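# Swap empty rack bin for matching numbered bin

## Task

Find the one empty bin among the three racks along the table and set it upright on its base, entirely on the returns board (the empty board at the +y end of the table). Then fill that vacated bay with the waiting bin from the other board whose label number matches the strip above the bay. It must sit flat on the shelf behind the shelf lip, open front facing outward, with its parts still inside. Any rack bin that gets disturbed must be returned to its own spot, flat behind its shelf lip, or the task fails.

## Robot and tools

ROBOT. Two arms, left_arm and right_arm, each on its own carriage on one floor track running along y at x = 0. left_rail is always the carriage at larger y and carries left_arm; right_rail carries right_arm. Image sides do not follow these names. Each arm base sits at x = 0, y = its carriage position_m, z = 0.03 m, facing +x. The grippers are 2-finger, 140 mm maximum opening. left_arm's fingers can fold when pushed: grip with the outer quarter of the pads, and avoid pressing fingertips into surfaces. right_arm's fingers are rigid.

SCENE FRAME. Fixed to the table. The table top is z = 0, +z up, +x the direction the arms face, +y to their left. The table starts at x = 0.31 m. Reported end_effector_position (m) is the point between the closed pads. The fingertips extend about 33 mm past it, or about 9 mm when wide open. end_effector_quat_wxyz and velocities (m/s, rad/s) use the same frame. Printed poses can be off by a few cm.

execute_actions(actions, cameras). This runs a list of actions. Each action may hold rows, steps, until, and rail commands. rows: up to 15 rows, one per 1/30 s control step. Each row is one flat list of 18 numbers in [-1, 1] covering both arms: left dx, dy, dz, rx, ry, rz, gripper position, force_limit, speed, then the same nine for the right arm. The six pose numbers are an offset, not a pose. They count from that arm's Hand target as it was when the action began, in that Hand target's own axes. 1.0 = 0.6 m for dx/dy/dz and 180 degrees for rx/ry/rz (a rotation vector). Each row counts from the same start, so later rows must be cumulative. A new action restarts from the new Hand target. All zeros re-asks for the current Hand target. Ramp offsets up gradually (about 0.01 per row is 0.18 m/s) to avoid jerks. Gripper position: +1 fully open, about -0.8 pads touching, -1 closes until blocked. force_limit sets squeeze (about 14 N at -1 up to 58 N at +1). speed sets the finger rate (about 30 mm/s at -1, 250 at +1); faster closes grip harder. Both start at +1. Always resend the intended gripper numbers for an arm you leave alone; 0 is a real command. steps: 1 to 450 (default 15), at least one per row. After the last row, targets and gripper commands are held. until: ends the action early on rail conditions, for example {"left_rail": {"position_status": ["!=", "moving"]}}, {"all": {"status": "ended"}} or {"any": {"status": "ended"}}. Numbers need a comparison (=, !=, <, <=, >, >=). An empty actions list just reports state and images.

RAILS. In an action, {"left_rail": {"position_m": p, "speed_m_s": s, "acceleration_factor": a}} sets an absolute carriage place along y in metres. left_rail takes -1.1 to 2, right_rail -2 to 1.1. speed_m_s is 0.01 to 1, acceleration_factor 0.1 to 1. {"stop": true} brakes. Keep the carriages at least 0.98 m apart. After sending, wait with an until on position_status, and let the carriage arrive before steering to scene points. Any bad value refuses the whole call. position_status can read moving, done, contact_stop, time_out, stopped, stopped_with_arm, stopped_for_other_arm or stopped_for_other_carriage. position_answer reads taken or not_taken; resend once it stands.

move(target, speed, blend, stop_force, zero, blocking, cameras). This plans straight paths. target is one 18-number row, or a list of up to 15 rows, laid out and scaled as above. Every row is an offset from the same starting Hand targets, not from the previous row. speed: top path speed in m/s, 0.002 to 2 (default 0.25); turns are limited to 2x that in rad/s. Give one value, or one per target. blend: corner rounding in m for lists (0 = stop at each). stop_force: 10 to 80 N for both arms; it ends an arm's path when resisted. Use it only slowly, only with the carriage still, and not while the gripper turns. Omit it when backing off a contact. zero: whether to re-zero force before the move (default true). blocking=false returns early; then call wait or stop before new rows or moves. The move result adds a move: line with the ending (done, off_target, moving, held, fault) and limits (paced, held). Paths do not avoid obstacles; route around each arm's own base.

wait(seconds 0 to 10) lets time pass. stop brakes a running move, not the rails. zoom_image(camera, region [x0,y0,x1,y1], at most 504 px each way) enlarges part of the latest image. Cameras: cam_high, cam_low, cam_bench_left, cam_bench_right, cam_left_wrist, cam_right_wrist, all 672x504. read_manual gives licence texts. finished_scene(scene) ends the scene irreversibly; the goal must hold without the robot.

RESULTS. Hand target is the pose the next offsets count from. Tool commands show current gripper commands. object_status: 0 moving, 1 blocked while opening, 2 blocked while closing (a grip), 3 at the command or pads met. position_measured is in counts: 3 is open, about 75 is 100 mm, 139 is 60 mm, 200 is 20 mm, 230 is closed. To grip harder, raise force_limit and change position slightly (e.g. -1 to -0.98). Joint positions give rail then six joints per arm; joint torques are also shown. Flange force is along the gripper axes and includes held weight. Wrist depth is a 7x7 grid of distances in mm per wrist camera. MOTOR HOT warns of an upcoming over-temperature stop.

AVOID. Each arm is stiff: commanding even slightly past a firm contact can cause a fault stop. A fault comes at 144 N net force or at a joint torque limit (wrist joints about 28 to 31 N m), and it stops the arm for 10 s. Do not let the arms or carriages touch each other, and never close a gripper on the other arm's fingers. Do not drop parts, release while moving, slam into fixed things, or let anything fall or be placed off the table, including onto the track. Avoid heavy off-centre loads and twisting the wrist. Don't knock rack bins; fix any that shift. Loose objects may be nudged occasionally.

Each tool is called after "Request:" as name([rows], argument=value, ...), one row to a line, values as JSON.

## Session

Request:
execute_actions(actions=[])

Scene clock: 0.00 s.
left_arm: end_effector_position=(+0.6500, +1.4849, +0.3520) position_measured=3 object_status=3 end_effector_quat_wxyz=(+0.000, +1.000, +0.000, +0.000) | right_arm: end_effector_position=(+0.6500, -0.9596, +0.3520) position_measured=3 object_status=3 end_effector_quat_wxyz=(+0.000, +1.000, +0.000, +0.000)
Joint positions: left_arm=[1.485 -0.053 0.164 1.605 0 1.373 1.518] | right_arm=[-0.96 -0.053 0.164 1.605 0 1.373 1.518]
Joint velocities: within noise
Joint torques (N m): no reading
Flange force (N): no reading
Wrist depth (mm): cam_left_wrist=[420 420 423 423 410 420 417 / 413 438 445 453 453 454 454 / 436 460 474 477 479 476 478 / 482 150 508 503 510 497 500 / - 139 544 552 542 541 113 / - 563 608 579 574 576 - / - - 603 600 592 653 -] | cam_right_wrist=[427 427 427 432 426 427 427 / 453 456 452 452 450 456 453 / 484 482 482 483 480 480 484 / 499 143 513 509 513 502 495 / - 528 543 552 544 556 118 / - 566 557 559 607 569 - / - - 601 599 604 667 -]
Hand target: left_arm +0.6500, +1.4849, +0.3520; +0.000, +1.000, +0.000, +0.000 | right_arm +0.6500, -0.9596, +0.3520; +0.000, +1.000, +0.000, +0.000
Tool commands: left_gripper/position=+1.0 left_gripper/force_limit=+1.0 left_gripper/speed=+1.0 right_gripper/position=+1.0 right_gripper/force_limit=+1.0 right_gripper/speed=+1.0
left_rail: position_m=1.485 position_status=done
right_rail: position_m=-0.960 position_status=done

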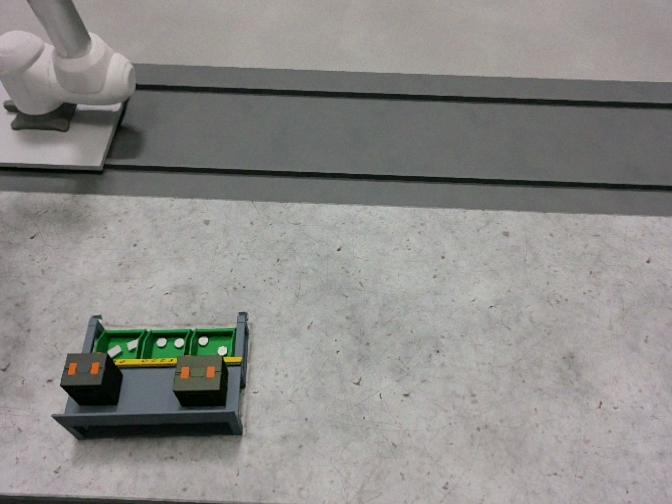

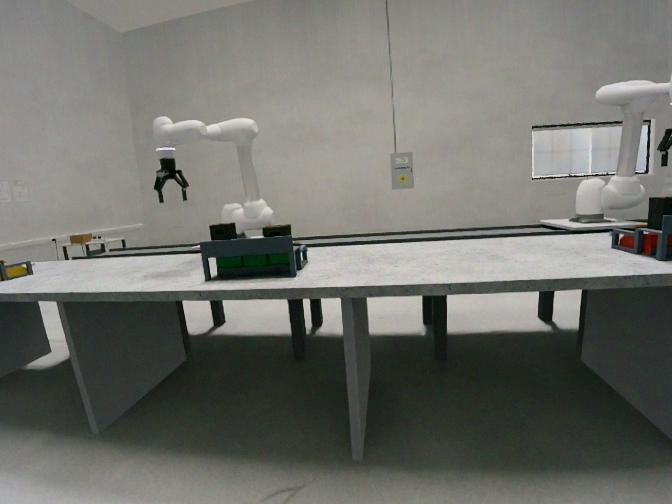

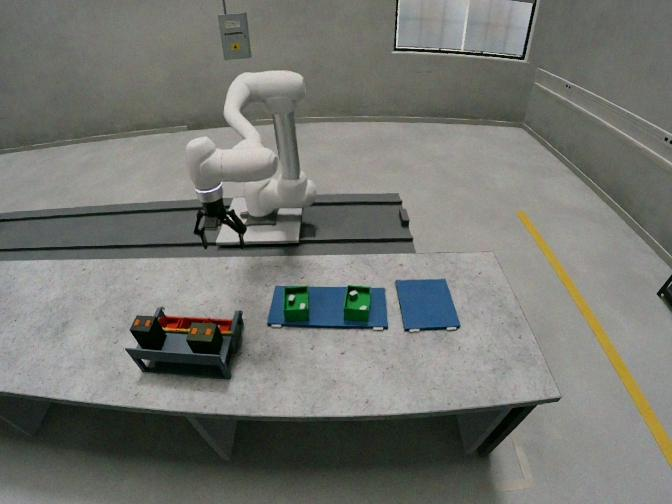

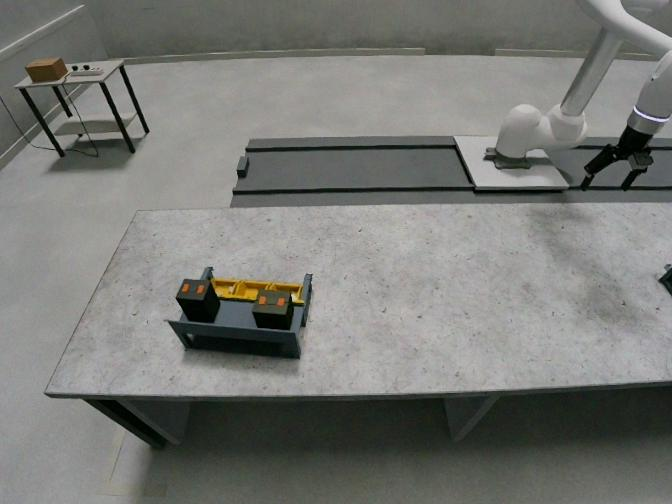

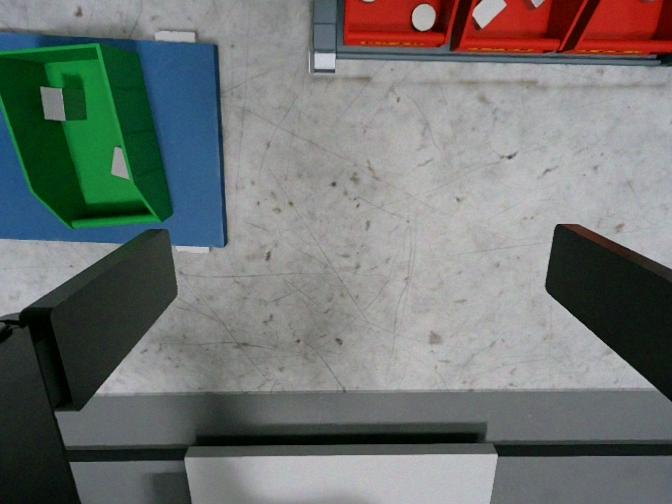

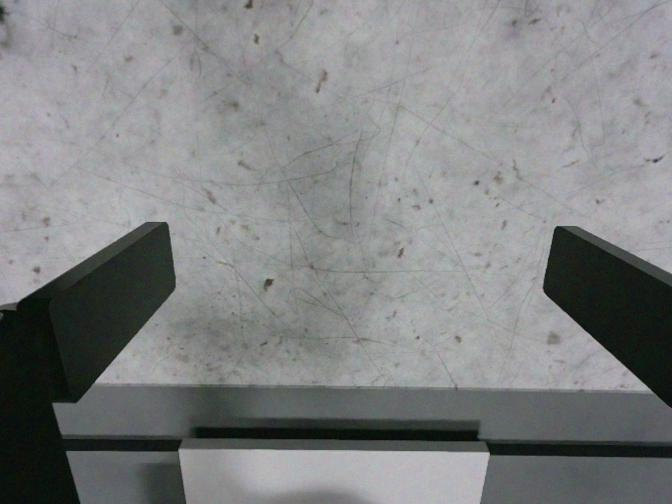

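Request:
zoom_image(camera="cam_high", region=[40, 300, 260, 440])

Request:
zoom_image(camera="cam_bench_left", region=[110, 270, 480, 400])

Request:
zoom_image(camera="cam_bench_right", region=[160, 250, 330, 370])

Scaled by 2.291 from the camera's 672x504 image, which has a finer 960x720 frame.

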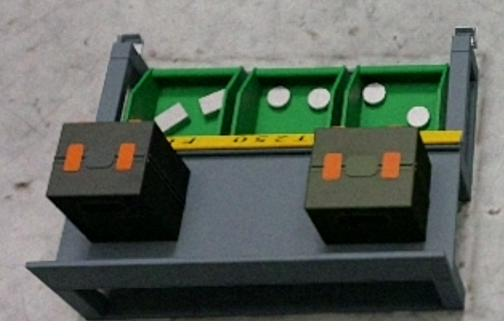

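Scaled by 1.362 from the camera's 672x504 image, which has a finer 960x720 frame.

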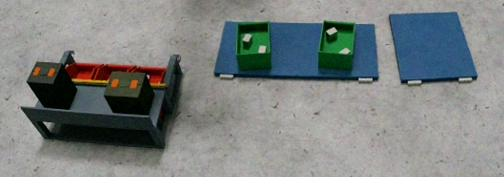

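Scaled by 2.965 from the camera's 672x504 image, which has a finer 960x720 frame.

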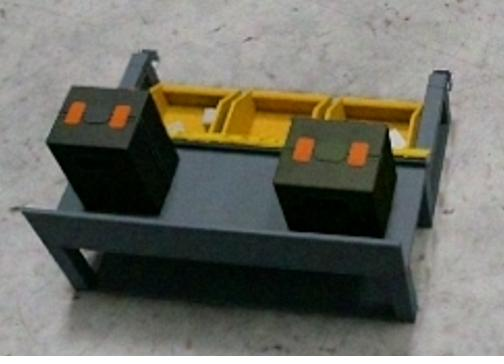

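Request:
execute_actions([
  {"left_rail":{"position_m":1.31,"speed_m_s":0.5},"right_rail":{"position_m":-0.37,"speed_m_s":0.6},"steps":120,"until":{"all":{"status":"ended"}}},
], cameras=["cam_left_wrist","cam_right_wrist"])

Request:
zoom_image(camera="cam_left_wrist", region=[84, 0, 588, 200])

Request:
zoom_image(camera="cam_right_wrist", region=[84, 0, 588, 200])

Scene clock: 25.50 s.
left_arm: end_effector_position=(+0.6500, +1.3100, +0.3520) position_measured=3 object_status=3 end_effector_quat_wxyz=(+0.000, +1.000, +0.000, +0.000) | right_arm: end_effector_position=(+0.6500, -0.3701, +0.3520) position_measured=3 object_status=3 end_effector_quat_wxyz=(+0.000, +1.000, +0.000, +0.000) end_effector_velocity=(+0.000, +0.001, +0.000) end_effector_angular_velocity=(+0.000, -0.002, -0.001)
Joint positions: left_arm=[1.31 -0.053 0.164 1.605 0 1.373 1.518] | right_arm=[-0.37 -0.053 0.164 1.605 0 1.373 1.518]
Joint velocities: left_arm=[within noise] | right_arm=[0.002 0 -0.001 0.001 0 -0.002 0]
Joint torques (N m): left_arm=[-4.23 -59.55 -42.33 3.82 -0.05 0.12] | right_arm=[1.76 -60.21 -40.41 4.37 0.12 0.04]
Flange force (N): left_arm=[0.6 -6.2 0.4] | right_arm=[3.9 2.9 -1.8]
Wrist depth (mm): cam_left_wrist=[420 388 399 414 417 422 432 / 440 453 448 450 453 454 452 / 486 479 476 475 479 479 481 / 481 150 511 508 506 498 498 / - 139 538 550 538 544 113 / - 595 599 576 599 594 - / - 655 591 589 608 617 -] | cam_right_wrist=[429 423 393 422 424 423 425 / 453 445 452 447 452 457 457 / 480 480 479 482 487 485 479 / 507 142 517 514 512 499 501 / - 530 541 541 552 555 118 / - 562 559 590 587 545 - / - - 595 603 619 - -]
Hand target: left_arm +0.6500, +1.3100, +0.3520; +0.000, +1.000, +0.000, +0.000 | right_arm +0.6500, -0.3701, +0.3520; +0.000, +1.000, +0.000, +0.000
Tool commands: left_gripper/position=+1.0 left_gripper/force_limit=+1.0 left_gripper/speed=+1.0 right_gripper/position=+1.0 right_gripper/force_limit=+1.0 right_gripper/speed=+1.0
left_rail: position_m=1.310 speed_m_s=0.50 position_status=done
right_rail: position_m=-0.370 speed_m_s=0.60 position_status=done
camera_calibration:
cam_left_wrist: T_world_to_cam=[[-0.00850841, -0.999803, 0.0179194, 1.31247], [-0.947297, 0.013798, 0.320061, 0.491949], [-0.320245, -0.0142518, -0.947228, 0.703783], [0, 0, 0, 1]] pos_world=[0.702571, 1.31545, 0.485671]
cam_right_wrist: T_world_to_cam=[[0.00749719, -0.999967, 0.00303046, -0.369312], [-0.942012, -0.00604585, 0.335524, 0.495643], [-0.335495, -0.00537021, -0.942027, 0.690404], [0, 0, 0, 1]] pos_world=[0.701298, -0.362596, 0.485199]
Images, in order (width x height): cam_left_wrist 672x504, cam_right_wrist 672x504.

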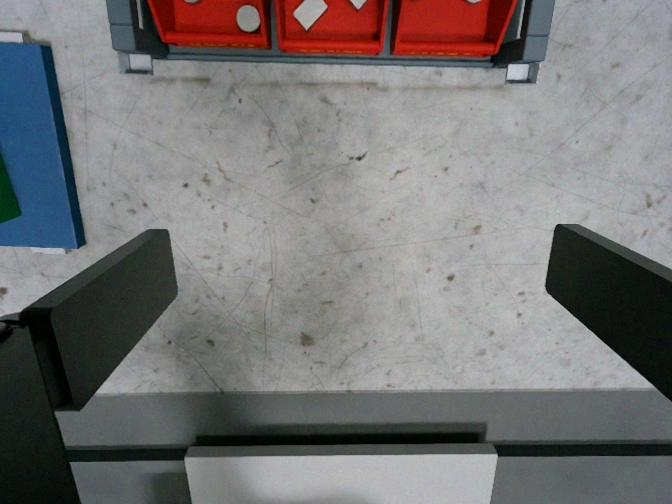

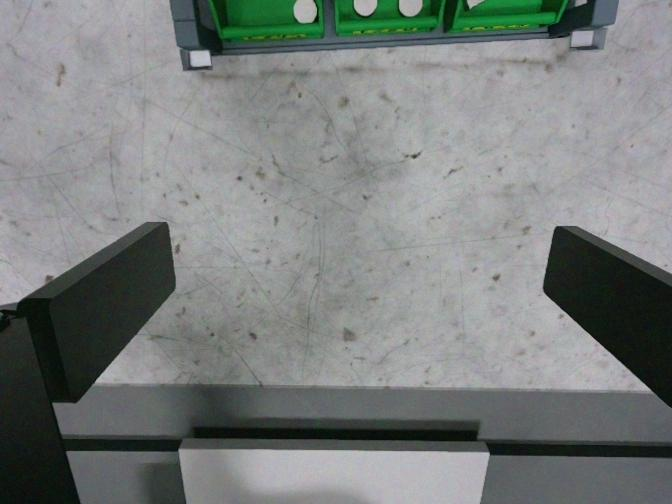

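Scaled by 1.000.

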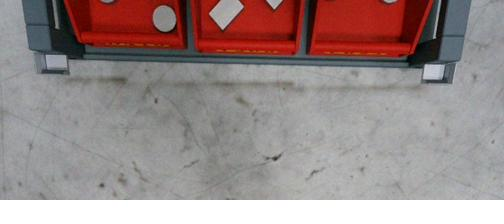

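Scaled by 1.000.

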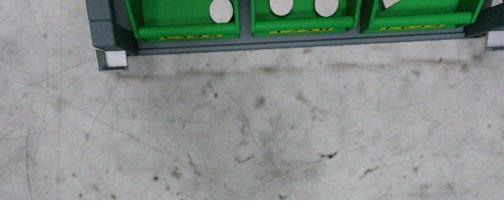

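Request:
move(target=[0,0,0.05,0,0.4167,0,1,1,1,0,0,0.05,0,0.4167,0,1,1,1], cameras=["cam_left_wrist","cam_right_wrist"])

Request:
zoom_image(camera="cam_left_wrist", region=[164, 100, 508, 350])

Request:
zoom_image(camera="cam_right_wrist", region=[164, 100, 508, 350])

Scene clock: 40.20 s.
left_arm: end_effector_position=(+0.6500, +1.3100, +0.3220) position_measured=3 object_status=3 end_effector_quat_wxyz=(+0.000, +0.793, +0.000, +0.609) | right_arm: end_effector_position=(+0.6500, -0.3700, +0.3220) position_measured=3 object_status=3 end_effector_quat_wxyz=(+0.000, +0.793, +0.000, +0.609)
Joint positions: left_arm=[1.31 -0.105 -0.119 2.462 -0.206 -0.518 1.723] | right_arm=[-0.37 -0.105 -0.119 2.462 -0.206 -0.518 1.723]
Joint torques (N m): left_arm=[-4.28 -20.77 -32.94 2.8 -2.75 0.18] | right_arm=[1.72 -20.68 -31.8 3.23 -2.57 0.08]
Flange force (N): left_arm=[0.0 0.0 0.0] | right_arm=[0.0 0.0 0.0]
Wrist depth (mm): cam_left_wrist=[2738 2245 2339 2878 - 2705 2467 / 3075 2772 2738 2806 2916 2916 2954 / 2551 2522 2522 2494 2673 2467 2467 / 724 139 443 - 452 660 682 / - 129 458 508 438 429 113 / - 392 438 440 443 450 446 / 399 388 399 389 389 389 399] | cam_right_wrist=[3854 2903 2170 - - 3337 - / 3287 2981 - - 5883 - 4562 / 2941 2569 2109 2693 3062 2981 2599 / - 142 - 507 468 148 677 / - 506 433 426 454 490 118 / - 462 446 461 - 454 444 / 394 391 385 392 406 405 416]
Hand target: left_arm +0.6500, +1.3100, +0.3220; +0.000, +0.793, +0.000, +0.609 | right_arm +0.6500, -0.3700, +0.3220; +0.000, +0.793, +0.000, +0.609
Off the commanded pose: left_arm 0.000 m, 0 deg | right_arm 0.000 m, 0 deg.
left_rail: position_m=1.310 speed_m_s=0.50 position_status=done
right_rail: position_m=-0.370 speed_m_s=0.60 position_status=done
move: done
camera_calibration:
cam_left_wrist: T_world_to_cam=[[-0.0195932, -0.999802, -0.00352525, 1.3271], [-0.554288, 0.0137968, -0.832211, 0.617124], [0.832094, -0.0143517, -0.554448, -0.20008], [0, 0, 0, 1]] pos_world=[0.534552, 1.31545, 0.407321]
cam_right_wrist: T_world_to_cam=[[-0.00106893, -0.999967, 0.00808307, -0.365095], [-0.567845, -0.0060465, -0.823113, 0.63564], [0.823135, -0.00546978, -0.567819, -0.211539], [0, 0, 0, 1]] pos_world=[0.53468, -0.362396, 0.40604]
Images, in order (width x height): cam_left_wrist 672x504, cam_right_wrist 672x504.

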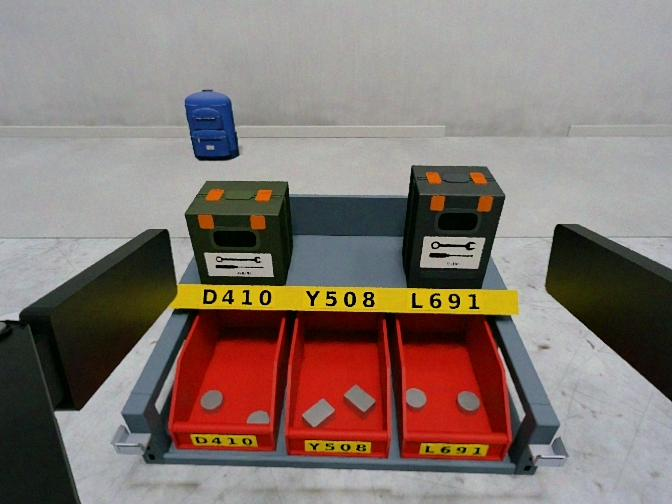

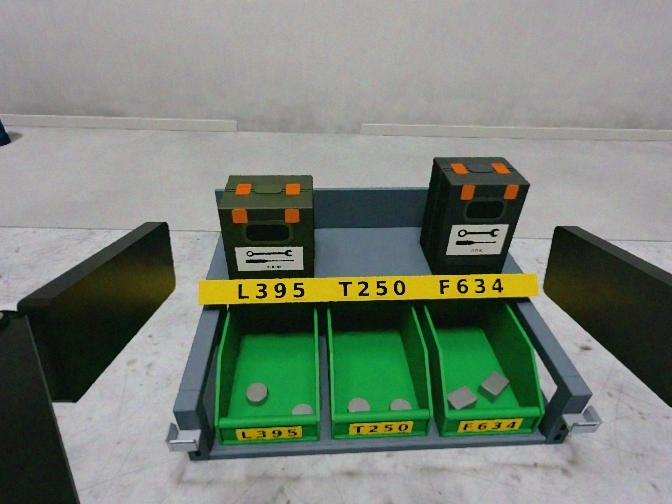

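Scaled by 1.465 from the camera's 672x504 image, which has a finer 960x720 frame.

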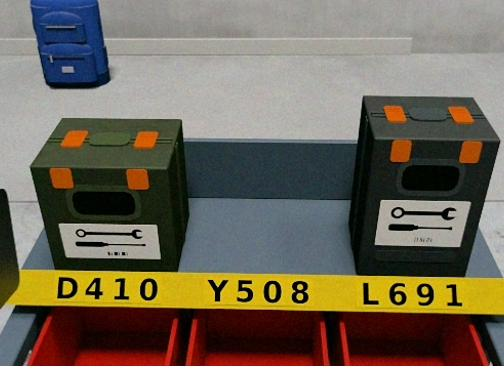

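Scaled by 1.465 from the camera's 672x504 image, which has a finer 960x720 frame.

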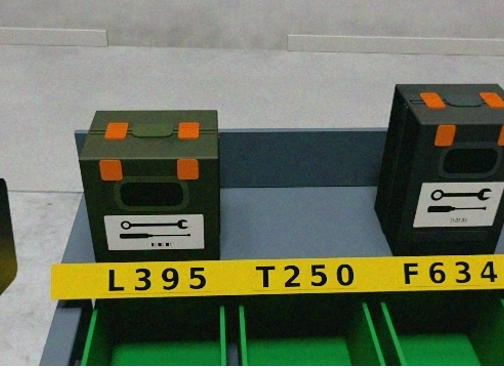

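Request:
execute_actions([
  {"left_rail":{"position_m":1.8,"speed_m_s":0.6},"right_rail":{"position_m":-2.0,"speed_m_s":0.8},"steps":200,"until":{"all":{"status":"ended"}}},
], cameras=["cam_left_wrist","cam_right_wrist","cam_bench_left"])

Request:
zoom_image(camera="cam_right_wrist", region=[64, 200, 568, 504])

Request:
zoom_image(camera="cam_left_wrist", region=[64, 200, 568, 504])

Request:
zoom_image(camera="cam_bench_left", region=[250, 260, 480, 350])

Scene clock: 49.87 s.
left_arm: end_effector_position=(+0.6500, +1.8000, +0.3220) position_measured=3 object_status=3 end_effector_quat_wxyz=(+0.000, +0.793, +0.000, +0.609) | right_arm: end_effector_position=(+0.6500, -1.9999, +0.3220) position_measured=3 object_status=3 end_effector_quat_wxyz=(+0.000, +0.793, +0.000, +0.609) end_effector_velocity=(+0.000, -0.002, -0.001) end_effector_angular_velocity=(+0.000, +0.001, -0.001)
Joint positions: left_arm=[1.8 -0.105 -0.119 2.462 -0.206 -0.518 1.723] | right_arm=[-2 -0.105 -0.119 2.462 -0.206 -0.518 1.723]
Joint velocities: left_arm=[within noise] | right_arm=[-0.002 -0.001 0.001 0 0 0 0]
Joint torques (N m): left_arm=[-4.32 -20.54 -32.97 2.83 -2.7 0.08] | right_arm=[1.97 -21.33 -31.54 3.35 -2.54 0.03]
Flange force (N): left_arm=[0.0 0.0 0.0] | right_arm=[0.0 0.0 0.0]
Wrist depth (mm): cam_left_wrist=[- 2705 2772 3508 2772 3075 - / 2916 3563 2551 3207 2878 3563 2954 / 2494 2414 2522 2467 2494 2522 2673 / 722 150 695 693 697 656 424 / - 139 558 560 558 531 113 / - 465 466 465 468 464 435 / 351 348 381 379 369 390 402] | cam_right_wrist=[- 3062 - - - - - / 2941 3021 2661 - - - - / 2305 2430 2484 2329 2630 3021 2830 / 2089 142 673 446 - - 124 / - 508 548 537 541 - 118 / - 462 457 447 - 398 426 / 395 392 396 398 401 399 395]
Hand target: left_arm +0.6500, +1.8000, +0.3220; +0.000, +0.793, +0.000, +0.609 | right_arm +0.6500, -1.9999, +0.3220; +0.000, +0.793, +0.000, +0.609
Tool commands: left_gripper/position=+1.0 left_gripper/force_limit=+1.0 left_gripper/speed=+1.0 right_gripper/position=+1.0 right_gripper/force_limit=+1.0 right_gripper/speed=+1.0
Off the commanded pose: left_arm 0.000 m, 0 deg | right_arm 0.000 m, 0 deg.
left_rail: position_m=1.800 speed_m_s=0.60 position_status=done
right_rail: position_m=-2.000 speed_m_s=0.80 position_status=done
camera_calibration:
cam_left_wrist: T_world_to_cam=[[-0.0195108, -0.999803, -0.00358184, 1.81688], [-0.554289, 0.0137982, -0.83221, 0.610362], [0.832096, -0.0142517, -0.554449, -0.19323], [0, 0, 0, 1]] pos_world=[0.534552, 1.80535, 0.407321]
cam_right_wrist: T_world_to_cam=[[-0.00098694, -0.999967, 0.00802583, -1.99506], [-0.567844, -0.00604594, -0.823114, 0.625786], [0.823135, -0.00536979, -0.56782, -0.220255], [0, 0, 0, 1]] pos_world=[0.53468, -1.9924, 0.406039]
Images, in order (width x height): cam_bench_left 672x504, cam_left_wrist 672x504, cam_right_wrist 672x504.

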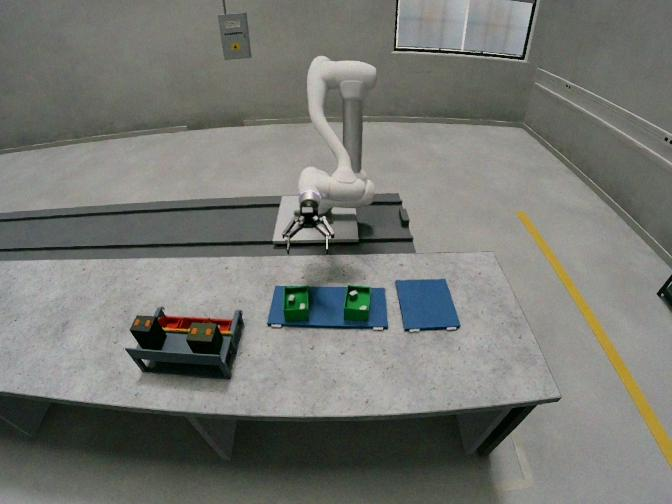

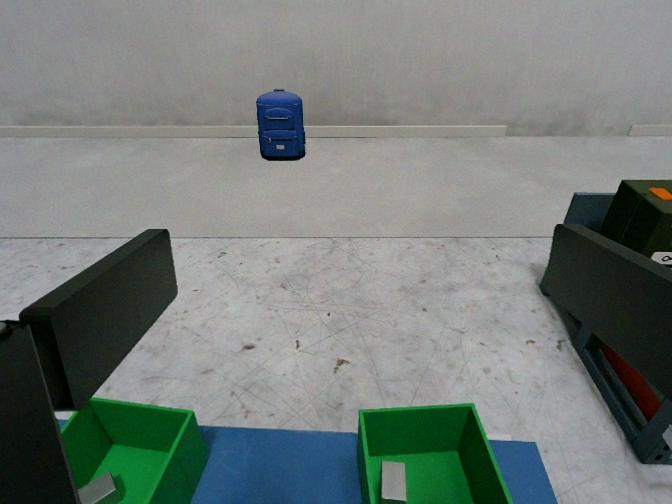

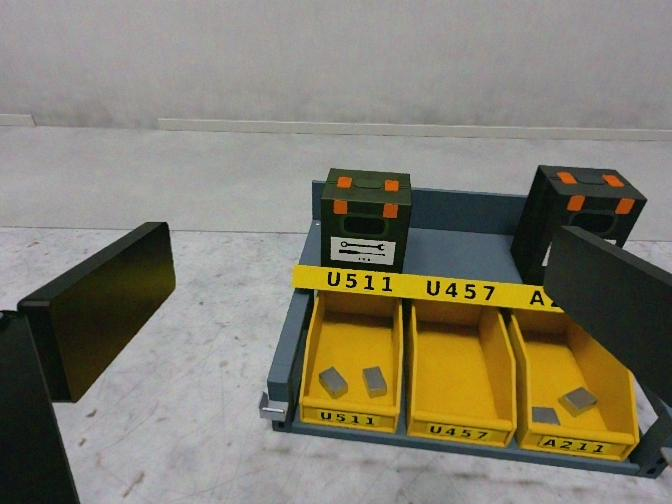

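Scaled by 1.000.

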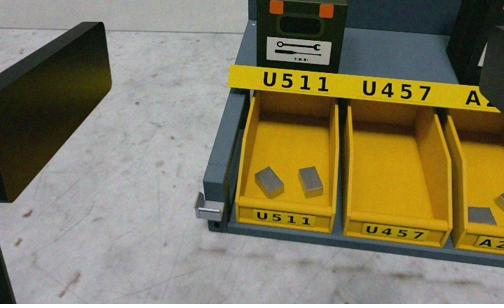

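Scaled by 1.000.

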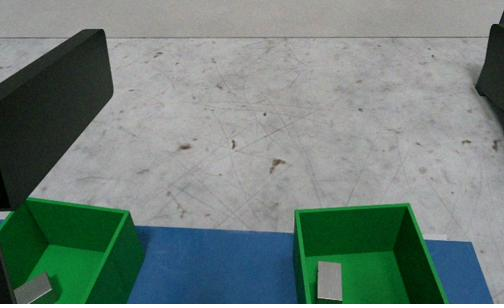

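Scaled by 2.191 from the camera's 672x504 image, which has a finer 960x720 frame.

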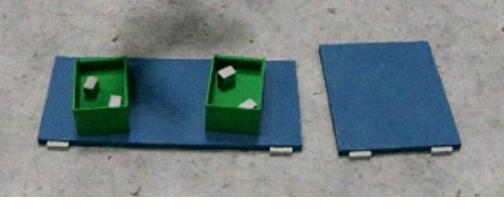

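Request:
move(target=[-0.118,0,-0.313,0,-0.083,0,1,1,1,0,0,0,0,0,0,1,1,1], cameras=["cam_left_wrist"])

Request:
zoom_image(camera="cam_left_wrist", region=[84, 200, 588, 504])

Request:
execute_actions([
  {"right_rail":{"position_m":-1.95},"steps":60,"until":{"right_rail":{"position_status":["!=","moving"]}}},
], cameras=["cam_right_wrist"])

Scene clock: 70.93 s.
left_arm: end_effector_position=(+0.4505, +1.8011, +0.3020) position_measured=3 object_status=3 end_effector_quat_wxyz=(+0.033, +0.861, -0.020, +0.507) | right_arm: end_effector_position=(+0.6500, -2.0000, +0.3220) position_measured=3 object_status=3 end_effector_quat_wxyz=(+0.000, +0.793, +0.000, +0.609)
Joint positions: left_arm=[1.8 -0.051 -0.599 2.597 -0.383 0.084 1.928] | right_arm=[-2 -0.105 -0.119 2.462 -0.206 -0.518 1.723]
Joint torques (N m): left_arm=[-4.25 18.29 -41.03 3.2 -2.29 0.05] | right_arm=[1.92 -21.02 -31.63 3.33 -2.52 0.07]
Flange force (N): left_arm=[0.0 0.0 0.0] | right_arm=[0.0 0.0 0.0]
Wrist depth (mm): cam_left_wrist=[2494 2580 2494 2772 2580 2580 582 / 738 758 756 769 780 615 592 / 613 615 625 632 641 617 613 / 535 150 509 496 511 549 552 / - 129 444 436 441 460 113 / - 405 408 413 415 417 410 / 367 367 370 367 372 369 -] | cam_right_wrist=[- 2941 - - - - - / 3062 2430 2941 3149 - 3105 2830 / 2430 2540 2404 2830 2866 501 2430 / 2089 142 677 - - 148 124 / - 506 549 519 517 - 118 / - 457 458 457 464 - - / 393 394 394 396 401 396 394]
Hand target: left_arm +0.4503, +1.8000, +0.3022; +0.000, +0.866, +0.000, +0.500 | right_arm +0.6500, -2.0000, +0.3220; +0.000, +0.793, +0.000, +0.609
Off the commanded pose: left_arm 0.001 m, 4 deg | right_arm 0.000 m, 0 deg.
left_rail: position_m=1.800 speed_m_s=0.60 position_status=done
right_rail: position_m=-2.000 speed_m_s=0.80 position_status=done
move: off_target (left_arm)
camera_calibration:
cam_left_wrist: T_world_to_cam=[[-0.0863865, -0.995553, 0.0375833, 1.82415], [-0.737839, 0.0385846, -0.673873, 0.473311], [0.669426, -0.085944, -0.737891, 0.219498], [0, 0, 0, 1]] pos_world=[0.359871, 1.81663, 0.412359]
Images, in order (width x height): cam_left_wrist 672x504.

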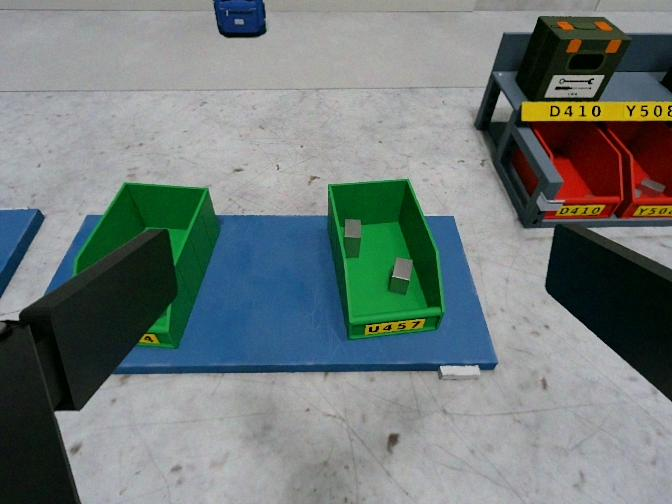

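Scaled by 1.000.

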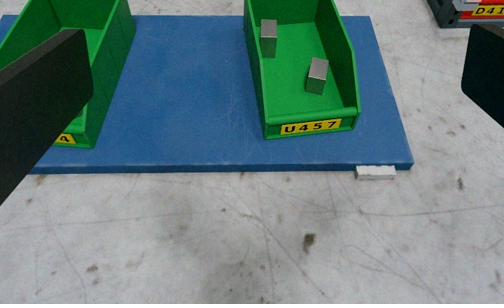

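Scene clock: 71.70 s.
left_arm: end_effector_position=(+0.4505, +1.8011, +0.3021) position_measured=3 object_status=3 end_effector_quat_wxyz=(+0.031, +0.863, -0.019, +0.504) | right_arm: end_effector_position=(+0.6500, -1.9500, +0.3220) position_measured=3 object_status=3 end_effector_quat_wxyz=(+0.000, +0.793, +0.000, +0.609)
Joint positions: left_arm=[1.8 -0.058 -0.6 2.593 -0.234 0.092 1.776] | right_arm=[-1.95 -0.105 -0.119 2.462 -0.206 -0.518 1.723]
Joint torques (N m): left_arm=[-4.21 18.23 -41.44 3.33 -2.37 0.14] | right_arm=[1.33 -20.78 -31.76 3.36 -2.56 0.06]
Flange force (N): left_arm=[0.0 0.0 0.0] | right_arm=[0.0 0.0 0.0]
Wrist depth (mm): cam_left_wrist=[2522 2580 2494 2641 2610 3162 553 / 736 761 746 761 774 613 579 / 608 618 620 632 634 603 573 / 523 151 499 501 522 529 132 / - 139 445 432 438 461 113 / - 409 407 410 417 419 409 / 363 365 369 372 374 373 378] | cam_right_wrist=[- - - 2540 - - - / 1817 - 2981 2630 2981 - 2404 / 2484 2353 2540 2661 3105 2569 450 / 2032 143 677 696 474 147 118 / - 507 551 548 527 - 118 / - 459 461 445 470 - 393 / 393 392 394 400 399 392 392]
Hand target: left_arm +0.4503, +1.8000, +0.3022; +0.000, +0.866, +0.000, +0.500 | right_arm +0.6500, -1.9500, +0.3220; +0.000, +0.793, +0.000, +0.609
Tool commands: left_gripper/position=+1.0 left_gripper/force_limit=+1.0 left_gripper/speed=+1.0 right_gripper/position=+1.0 right_gripper/force_limit=+1.0 right_gripper/speed=+1.0
Off the commanded pose: left_arm 0.001 m, 4 deg | right_arm 0.000 m, 0 deg.
left_rail: position_m=1.800 speed_m_s=0.60 position_status=done
right_rail: position_m=-1.950 speed_m_s=0.80 position_status=done
camera_calibration:
cam_right_wrist: T_world_to_cam=[[-0.00098694, -0.999967, 0.00802583, -1.94516], [-0.567844, -0.00604594, -0.823114, 0.626087], [0.823135, -0.00536979, -0.56782, -0.219987], [0, 0, 0, 1]] pos_world=[0.53468, -1.9425, 0.406039]
Images, in order (width x height): cam_right_wrist 672x504.

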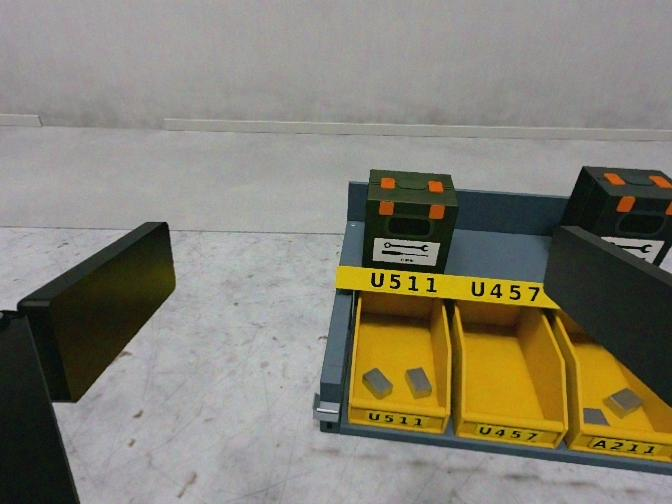

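Request:
execute_actions([
  {"right_rail":{"position_m":-1.75},"steps":90,"until":{"right_rail":{"position_status":["!=","moving"]}}},
], cameras=[])

Request:
move(target=[0,0,0,0,0,0,1,1,1,-0.215,-0.027,0.317,-0.497,0.0655,0.0655,1,1,1], cameras=["cam_right_wrist","cam_bench_right"])

Request:
zoom_image(camera="cam_right_wrist", region=[100, 100, 600, 450])

Scene clock: 111.60 s.
left_arm: end_effector_position=(+0.4504, +1.8011, +0.3022) position_measured=3 object_status=3 end_effector_quat_wxyz=(+0.027, +0.866, -0.016, +0.499) | right_arm: end_effector_position=(+0.6500, -1.7500, +0.3220) position_measured=3 object_status=3 end_effector_quat_wxyz=(+0.000, +0.793, +0.000, +0.609)
Joint positions: left_arm=[1.8 -0.078 -0.601 2.587 0.047 0.109 1.487] | right_arm=[-1.75 -0.105 -0.119 2.462 -0.206 -0.518 1.723]
Joint torques (N m): left_arm=[-4.49 17.41 -42.02 3.61 -2.44 0.09] | right_arm=[1.85 -21.02 -31.89 3.31 -2.55 0.1]
Flange force (N): left_arm=[0.0 0.0 0.0] | right_arm=[0.0 0.0 0.0]
Wrist depth (mm): cam_left_wrist=[2414 2440 2522 2467 2610 589 558 / 729 729 748 746 756 656 607 / 613 520 613 617 629 586 580 / 532 139 499 497 502 532 131 / - 129 437 442 439 456 113 / - 410 408 412 417 417 410 / 366 367 367 370 371 374 376] | cam_right_wrist=[2726 2726 - - - - - / 2512 2903 2866 2484 - - 3194 / 2512 2484 2457 2569 3149 2830 1961 / 2051 143 673 686 690 498 119 / - 503 556 562 556 - 118 / - 458 461 461 464 464 415 / 392 394 394 401 404 399 405]
Hand target: left_arm +0.4503, +1.8000, +0.3022; +0.000, +0.866, +0.000, +0.500 | right_arm +0.6500, -1.7500, +0.3220; +0.000, +0.793, +0.000, +0.609
Tool commands: left_gripper/position=+1.0 left_gripper/force_limit=+1.0 left_gripper/speed=+1.0 right_gripper/position=+1.0 right_gripper/force_limit=+1.0 right_gripper/speed=+1.0
Off the commanded pose: left_arm 0.001 m, 4 deg | right_arm 0.000 m, 0 deg.
left_rail: position_m=1.800 speed_m_s=0.60 position_status=done
right_rail: position_m=-1.750 speed_m_s=0.80 position_status=done
No camera images: "cameras" was empty.

Scene clock: 115.40 s.
left_arm: end_effector_position=(+0.4503, +1.8000, +0.3023) position_measured=3 object_status=3 end_effector_quat_wxyz=(+0.000, +0.866, +0.000, +0.500) | right_arm: end_effector_position=(+0.8004, -1.7338, +0.1482) position_measured=3 object_status=3 end_effector_quat_wxyz=(+0.500, +0.500, -0.500, +0.500)
Joint positions: left_arm=[1.8 -0.214 -0.608 2.589 0.995 0.221 0.479] | right_arm=[-1.75 0.371 0.919 1.476 1.85 -1.82 0.86]
Joint torques (N m): left_arm=[-4.43 16.69 -43.56 2.27 -1.19 0.19] | right_arm=[1.62 -116.61 -30.28 -2.64 -1.99 0.06]
Flange force (N): left_arm=[0.0 0.0 0.0] | right_arm=[-1.1 -3.9 0.0]
Wrist depth (mm): cam_left_wrist=[2522 2467 2522 2641 2641 2610 558 / 764 761 756 796 756 660 560 / 632 627 624 608 597 597 557 / 533 139 484 496 510 515 131 / - 129 445 450 433 441 112 / - 420 413 413 413 411 402 / 377 374 373 368 370 369 370] | cam_right_wrist=[- - - - - 2329 3062 / - - - 2794 2794 - - / - - - 3240 3021 935 - / 2941 142 367 358 563 566 124 / - 338 363 362 382 362 118 / - 287 289 290 289 291 270 / - 231 234 233 235 235 236]
Hand target: left_arm +0.4503, +1.8000, +0.3022; +0.000, +0.866, +0.000, +0.500 | right_arm +0.8004, -1.7338, +0.1482; +0.500, +0.500, -0.500, +0.500
Off the commanded pose: left_arm 0.000 m, 0 deg | right_arm 0.000 m, 0 deg.
left_rail: position_m=1.800 speed_m_s=0.60 position_status=done
right_rail: position_m=-1.750 speed_m_s=0.80 position_status=done
move: done
camera_calibration:
cam_right_wrist: T_world_to_cam=[[-0.999969, 0.00338864, 0.00709505, 0.811888], [-0.00554704, 0.335492, -0.942027, 0.729401], [-0.00557252, -0.942037, -0.335462, -1.4364], [0, 0, 0, 1]] pos_world=[0.807905, -1.6006, 0.199497]
Images, in order (width x height): cam_bench_right 672x504, cam_right_wrist 672x504.

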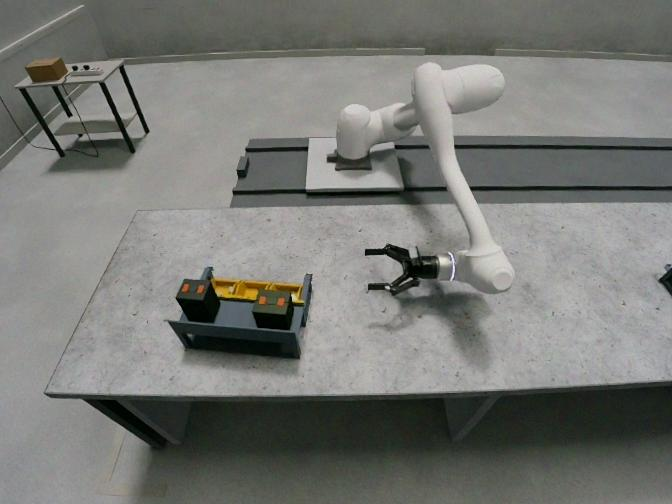

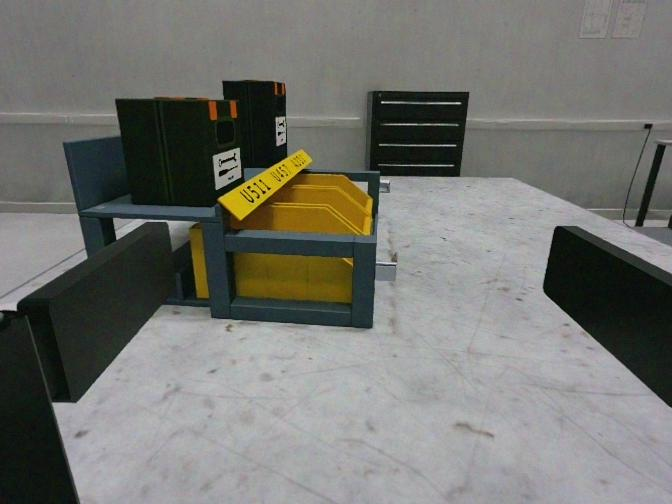

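Scaled by 1.008 from the camera's 672x504 image, which has a finer 960x720 frame.

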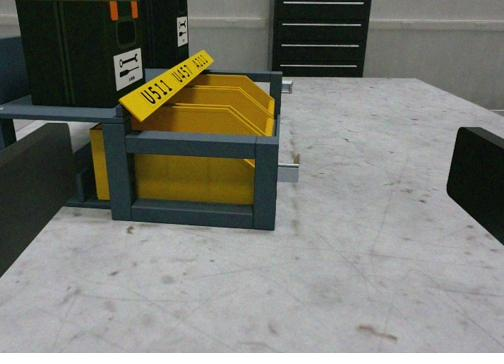

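Request:
move(target=[0,0,0,0,0,0,1,1,1,0.29,0.333,0.027,0.497,-0.0655,-0.0655,1,1,1], cameras=[])

Request:
execute_actions([
  {"right_rail":{"position_m":-2.0},"steps":90,"until":{"right_rail":{"position_status":["!=","moving"]}}},
], cameras=[])

Request:
move(target=[0,0,0,0,0,0,1,1,1,-0.242,0.2,0.3,0,0,0,1,1,1], cameras=["cam_right_wrist","cam_bench_right"])

Request:
zoom_image(camera="cam_right_wrist", region=[150, 150, 550, 450])

Scene clock: 168.60 s.
left_arm: end_effector_position=(+0.4503, +1.8000, +0.3022) position_measured=3 object_status=3 end_effector_quat_wxyz=(+0.000, +0.866, +0.000, +0.500) | right_arm: end_effector_position=(+0.6005, -1.7499, +0.3221) position_measured=3 object_status=3 end_effector_quat_wxyz=(+0.000, +0.793, +0.000, +0.609)
Joint positions: left_arm=[1.8 -0.214 -0.608 2.59 0.997 0.221 0.477] | right_arm=[-1.75 -0.123 -0.216 2.534 -0.252 -0.497 1.761]
Joint torques (N m): left_arm=[-4.02 17 -43.42 2.26 -1.13 0.09] | right_arm=[1.57 -11.17 -32.37 3.42 -2.5 0.05]
Flange force (N): left_arm=[0.0 0.0 0.0] | right_arm=[0.0 0.0 0.0]
Wrist depth (mm): cam_left_wrist=[2673 3075 2641 2580 2551 2993 521 / 777 771 751 746 746 702 563 / 638 631 625 624 651 599 568 / 535 139 496 497 503 511 131 / - 129 445 446 433 440 113 / - 417 412 413 415 410 403 / - 376 371 372 369 371 368] | cam_right_wrist=[3665 2353 3194 - - - 2941 / 3337 2981 1944 3240 3387 - 3493 / 2404 2661 2430 2512 2599 - 2329 / 726 143 675 692 684 - 124 / - 509 552 555 559 492 118 / - 453 458 462 461 455 440 / 389 392 395 395 411 399 414]
Hand target: left_arm +0.4503, +1.8000, +0.3022; +0.000, +0.866, +0.000, +0.500 | right_arm +0.6005, -1.7499, +0.3221; +0.000, +0.793, +0.000, +0.609
Off the commanded pose: left_arm 0.000 m, 0 deg | right_arm 0.000 m, 0 deg.
left_rail: position_m=1.800 speed_m_s=0.60 position_status=done
right_rail: position_m=-1.750 speed_m_s=0.80 position_status=done
move: done
No camera images: "cameras" was empty.

Scene clock: 169.60 s.
left_arm: end_effector_position=(+0.4503, +1.8000, +0.3022) position_measured=3 object_status=3 end_effector_quat_wxyz=(+0.000, +0.866, +0.000, +0.500) | right_arm: end_effector_position=(+0.6005, -1.9998, +0.3221) position_measured=3 object_status=3 end_effector_quat_wxyz=(+0.000, +0.793, +0.000, +0.609) end_effector_velocity=(+0.000, -0.002, +0.000) end_effector_angular_velocity=(+0.000, +0.000, +0.000)
Joint positions: left_arm=[1.8 -0.214 -0.608 2.59 0.997 0.221 0.477] | right_arm=[-2 -0.124 -0.216 2.534 -0.252 -0.497 1.761]
Joint velocities: left_arm=[within noise] | right_arm=[-0.002 0 -0.001 0.001 0 0 0]
Joint torques (N m): left_arm=[-4.28 16.74 -43.44 2.23 -1.13 0.1] | right_arm=[1.33 -11.36 -32.56 3.44 -2.49 0.05]
Flange force (N): left_arm=[0.0 0.0 0.0] | right_arm=[0.0 0.0 0.0]
Wrist depth (mm): cam_left_wrist=[2610 2580 2551 2551 2494 2772 529 / 769 819 761 764 748 713 567 / 634 641 634 624 624 599 536 / 546 139 497 497 500 514 131 / - 129 447 446 433 440 113 / - 414 417 412 413 411 402 / 374 372 370 369 374 370 365] | cam_right_wrist=[2866 - - 2258 - 3062 - / 3062 3789 3387 2661 3149 3062 - / 2569 2378 2512 2794 5323 3287 2512 / 740 142 682 527 521 147 124 / - 507 543 544 532 486 118 / - 461 462 451 445 452 - / 397 394 391 396 401 404 416]
Hand target: left_arm +0.4503, +1.8000, +0.3022; +0.000, +0.866, +0.000, +0.500 | right_arm +0.6005, -1.9998, +0.3221; +0.000, +0.793, +0.000, +0.609
Tool commands: left_gripper/position=+1.0 left_gripper/force_limit=+1.0 left_gripper/speed=+1.0 right_gripper/position=+1.0 right_gripper/force_limit=+1.0 right_gripper/speed=+1.0
Off the commanded pose: left_arm 0.000 m, 0 deg | right_arm 0.000 m, 0 deg.
left_rail: position_m=1.800 speed_m_s=0.60 position_status=done
right_rail: position_m=-2.000 speed_m_s=0.80 position_status=done
No camera images: "cameras" was empty.

Scene clock: 171.13 s.
left_arm: end_effector_position=(+0.4503, +1.8000, +0.3022) position_measured=3 object_status=3 end_effector_quat_wxyz=(+0.000, +0.866, +0.000, +0.500) | right_arm: end_effector_position=(+0.7368, -2.1199, +0.1353) position_measured=3 object_status=3 end_effector_quat_wxyz=(+0.000, +0.793, +0.000, +0.609) end_effector_velocity=(+0.000, +0.000, -0.001) end_effector_angular_velocity=(+0.000, +0.001, +0.000)
Joint positions: left_arm=[1.8 -0.214 -0.608 2.59 0.997 0.221 0.477] | right_arm=[-2 -0.361 0.414 2.396 -0.416 -1.002 1.707]
Joint velocities: left_arm=[within noise] | right_arm=[0.001 0 0.001 -0.001 0 0.001 0]
Joint torques (N m): left_arm=[-4.64 16.93 -43.44 2.29 -1.16 0.09] | right_arm=[1.76 -57.53 -14.76 1.61 -2.55 0.09]
Flange force (N): left_arm=[0.0 0.0 0.0] | right_arm=[-1.1 3.3 -1.3]
Wrist depth (mm): cam_left_wrist=[2522 2610 2522 2580 2551 2705 535 / 771 731 761 748 751 702 541 / 647 634 627 631 620 603 549 / - 140 493 499 507 516 131 / - 129 461 447 433 440 113 / - 417 418 410 413 413 402 / 376 374 372 370 370 368 369] | cam_right_wrist=[- 269 265 369 - 248 240 / 2866 2599 - 378 374 264 2760 / 489 - 274 280 266 280 281 / 242 139 338 340 273 338 124 / - 129 275 288 267 249 118 / - 242 234 229 228 224 - / - 215 215 216 215 217 214]
Hand target: left_arm +0.4503, +1.8000, +0.3022; +0.000, +0.866, +0.000, +0.500 | right_arm +0.7368, -2.1200, +0.1353; +0.000, +0.793, +0.000, +0.609
Off the commanded pose: left_arm 0.000 m, 0 deg | right_arm 0.000 m, 0 deg.
left_rail: position_m=1.800 speed_m_s=0.60 position_status=done
right_rail: position_m=-2.000 speed_m_s=0.80 position_status=done
move: done
camera_calibration:
cam_right_wrist: T_world_to_cam=[[-0.000930893, -0.999967, 0.00810747, -2.11353], [-0.567777, -0.00614541, -0.82316, 0.520375], [0.823182, -0.00536951, -0.567752, -0.398321], [0, 0, 0, 1]] pos_world=[0.62138, -2.1124, 0.21934]
Images, in order (width x height): cam_bench_right 672x504, cam_right_wrist 672x504.

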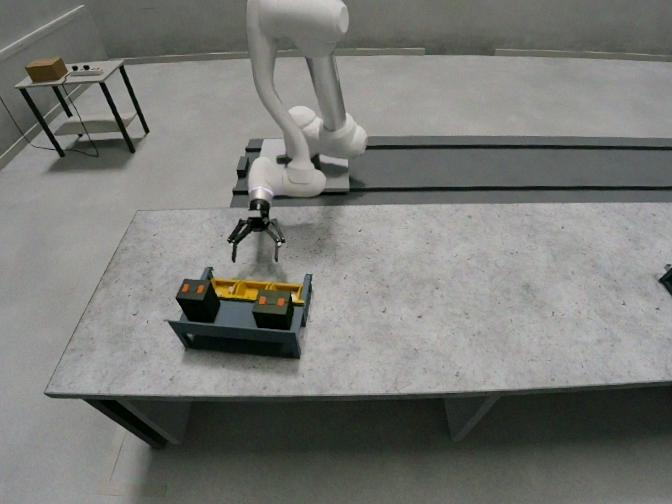

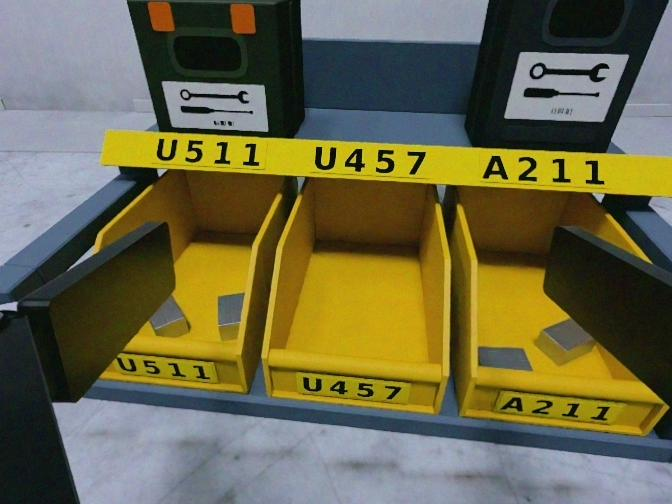

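Scaled by 1.260 from the camera's 672x504 image, which has a finer 960x720 frame.

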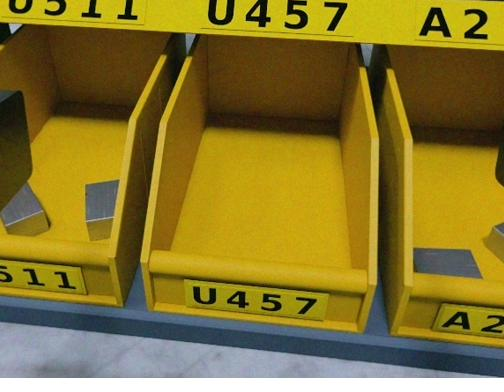

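Request:
zoom_image(camera="cam_right_wrist", region=[220, 330, 340, 430])

Request:
zoom_image(camera="cam_right_wrist", region=[400, 330, 520, 430])

Request:
zoom_image(camera="cam_right_wrist", region=[270, 140, 470, 290])

Scaled by 4.200 from the camera's 672x504 image, which has a finer 960x720 frame.

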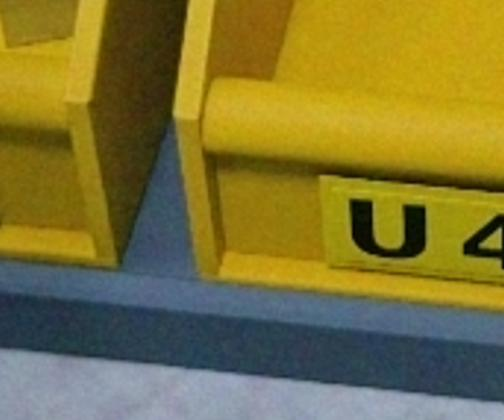

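Scaled by 4.200 from the camera's 672x504 image, which has a finer 960x720 frame.

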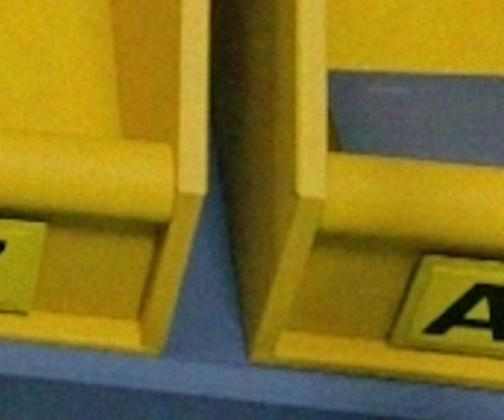

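Scaled by 2.520 from the camera's 672x504 image, which has a finer 960x720 frame.

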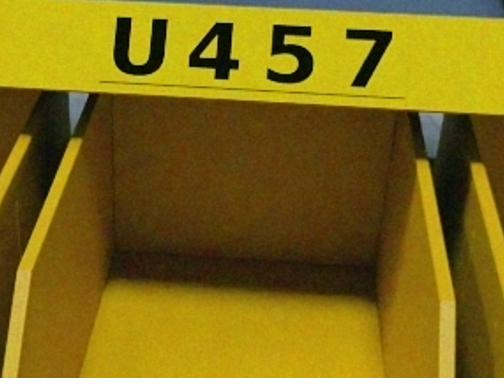

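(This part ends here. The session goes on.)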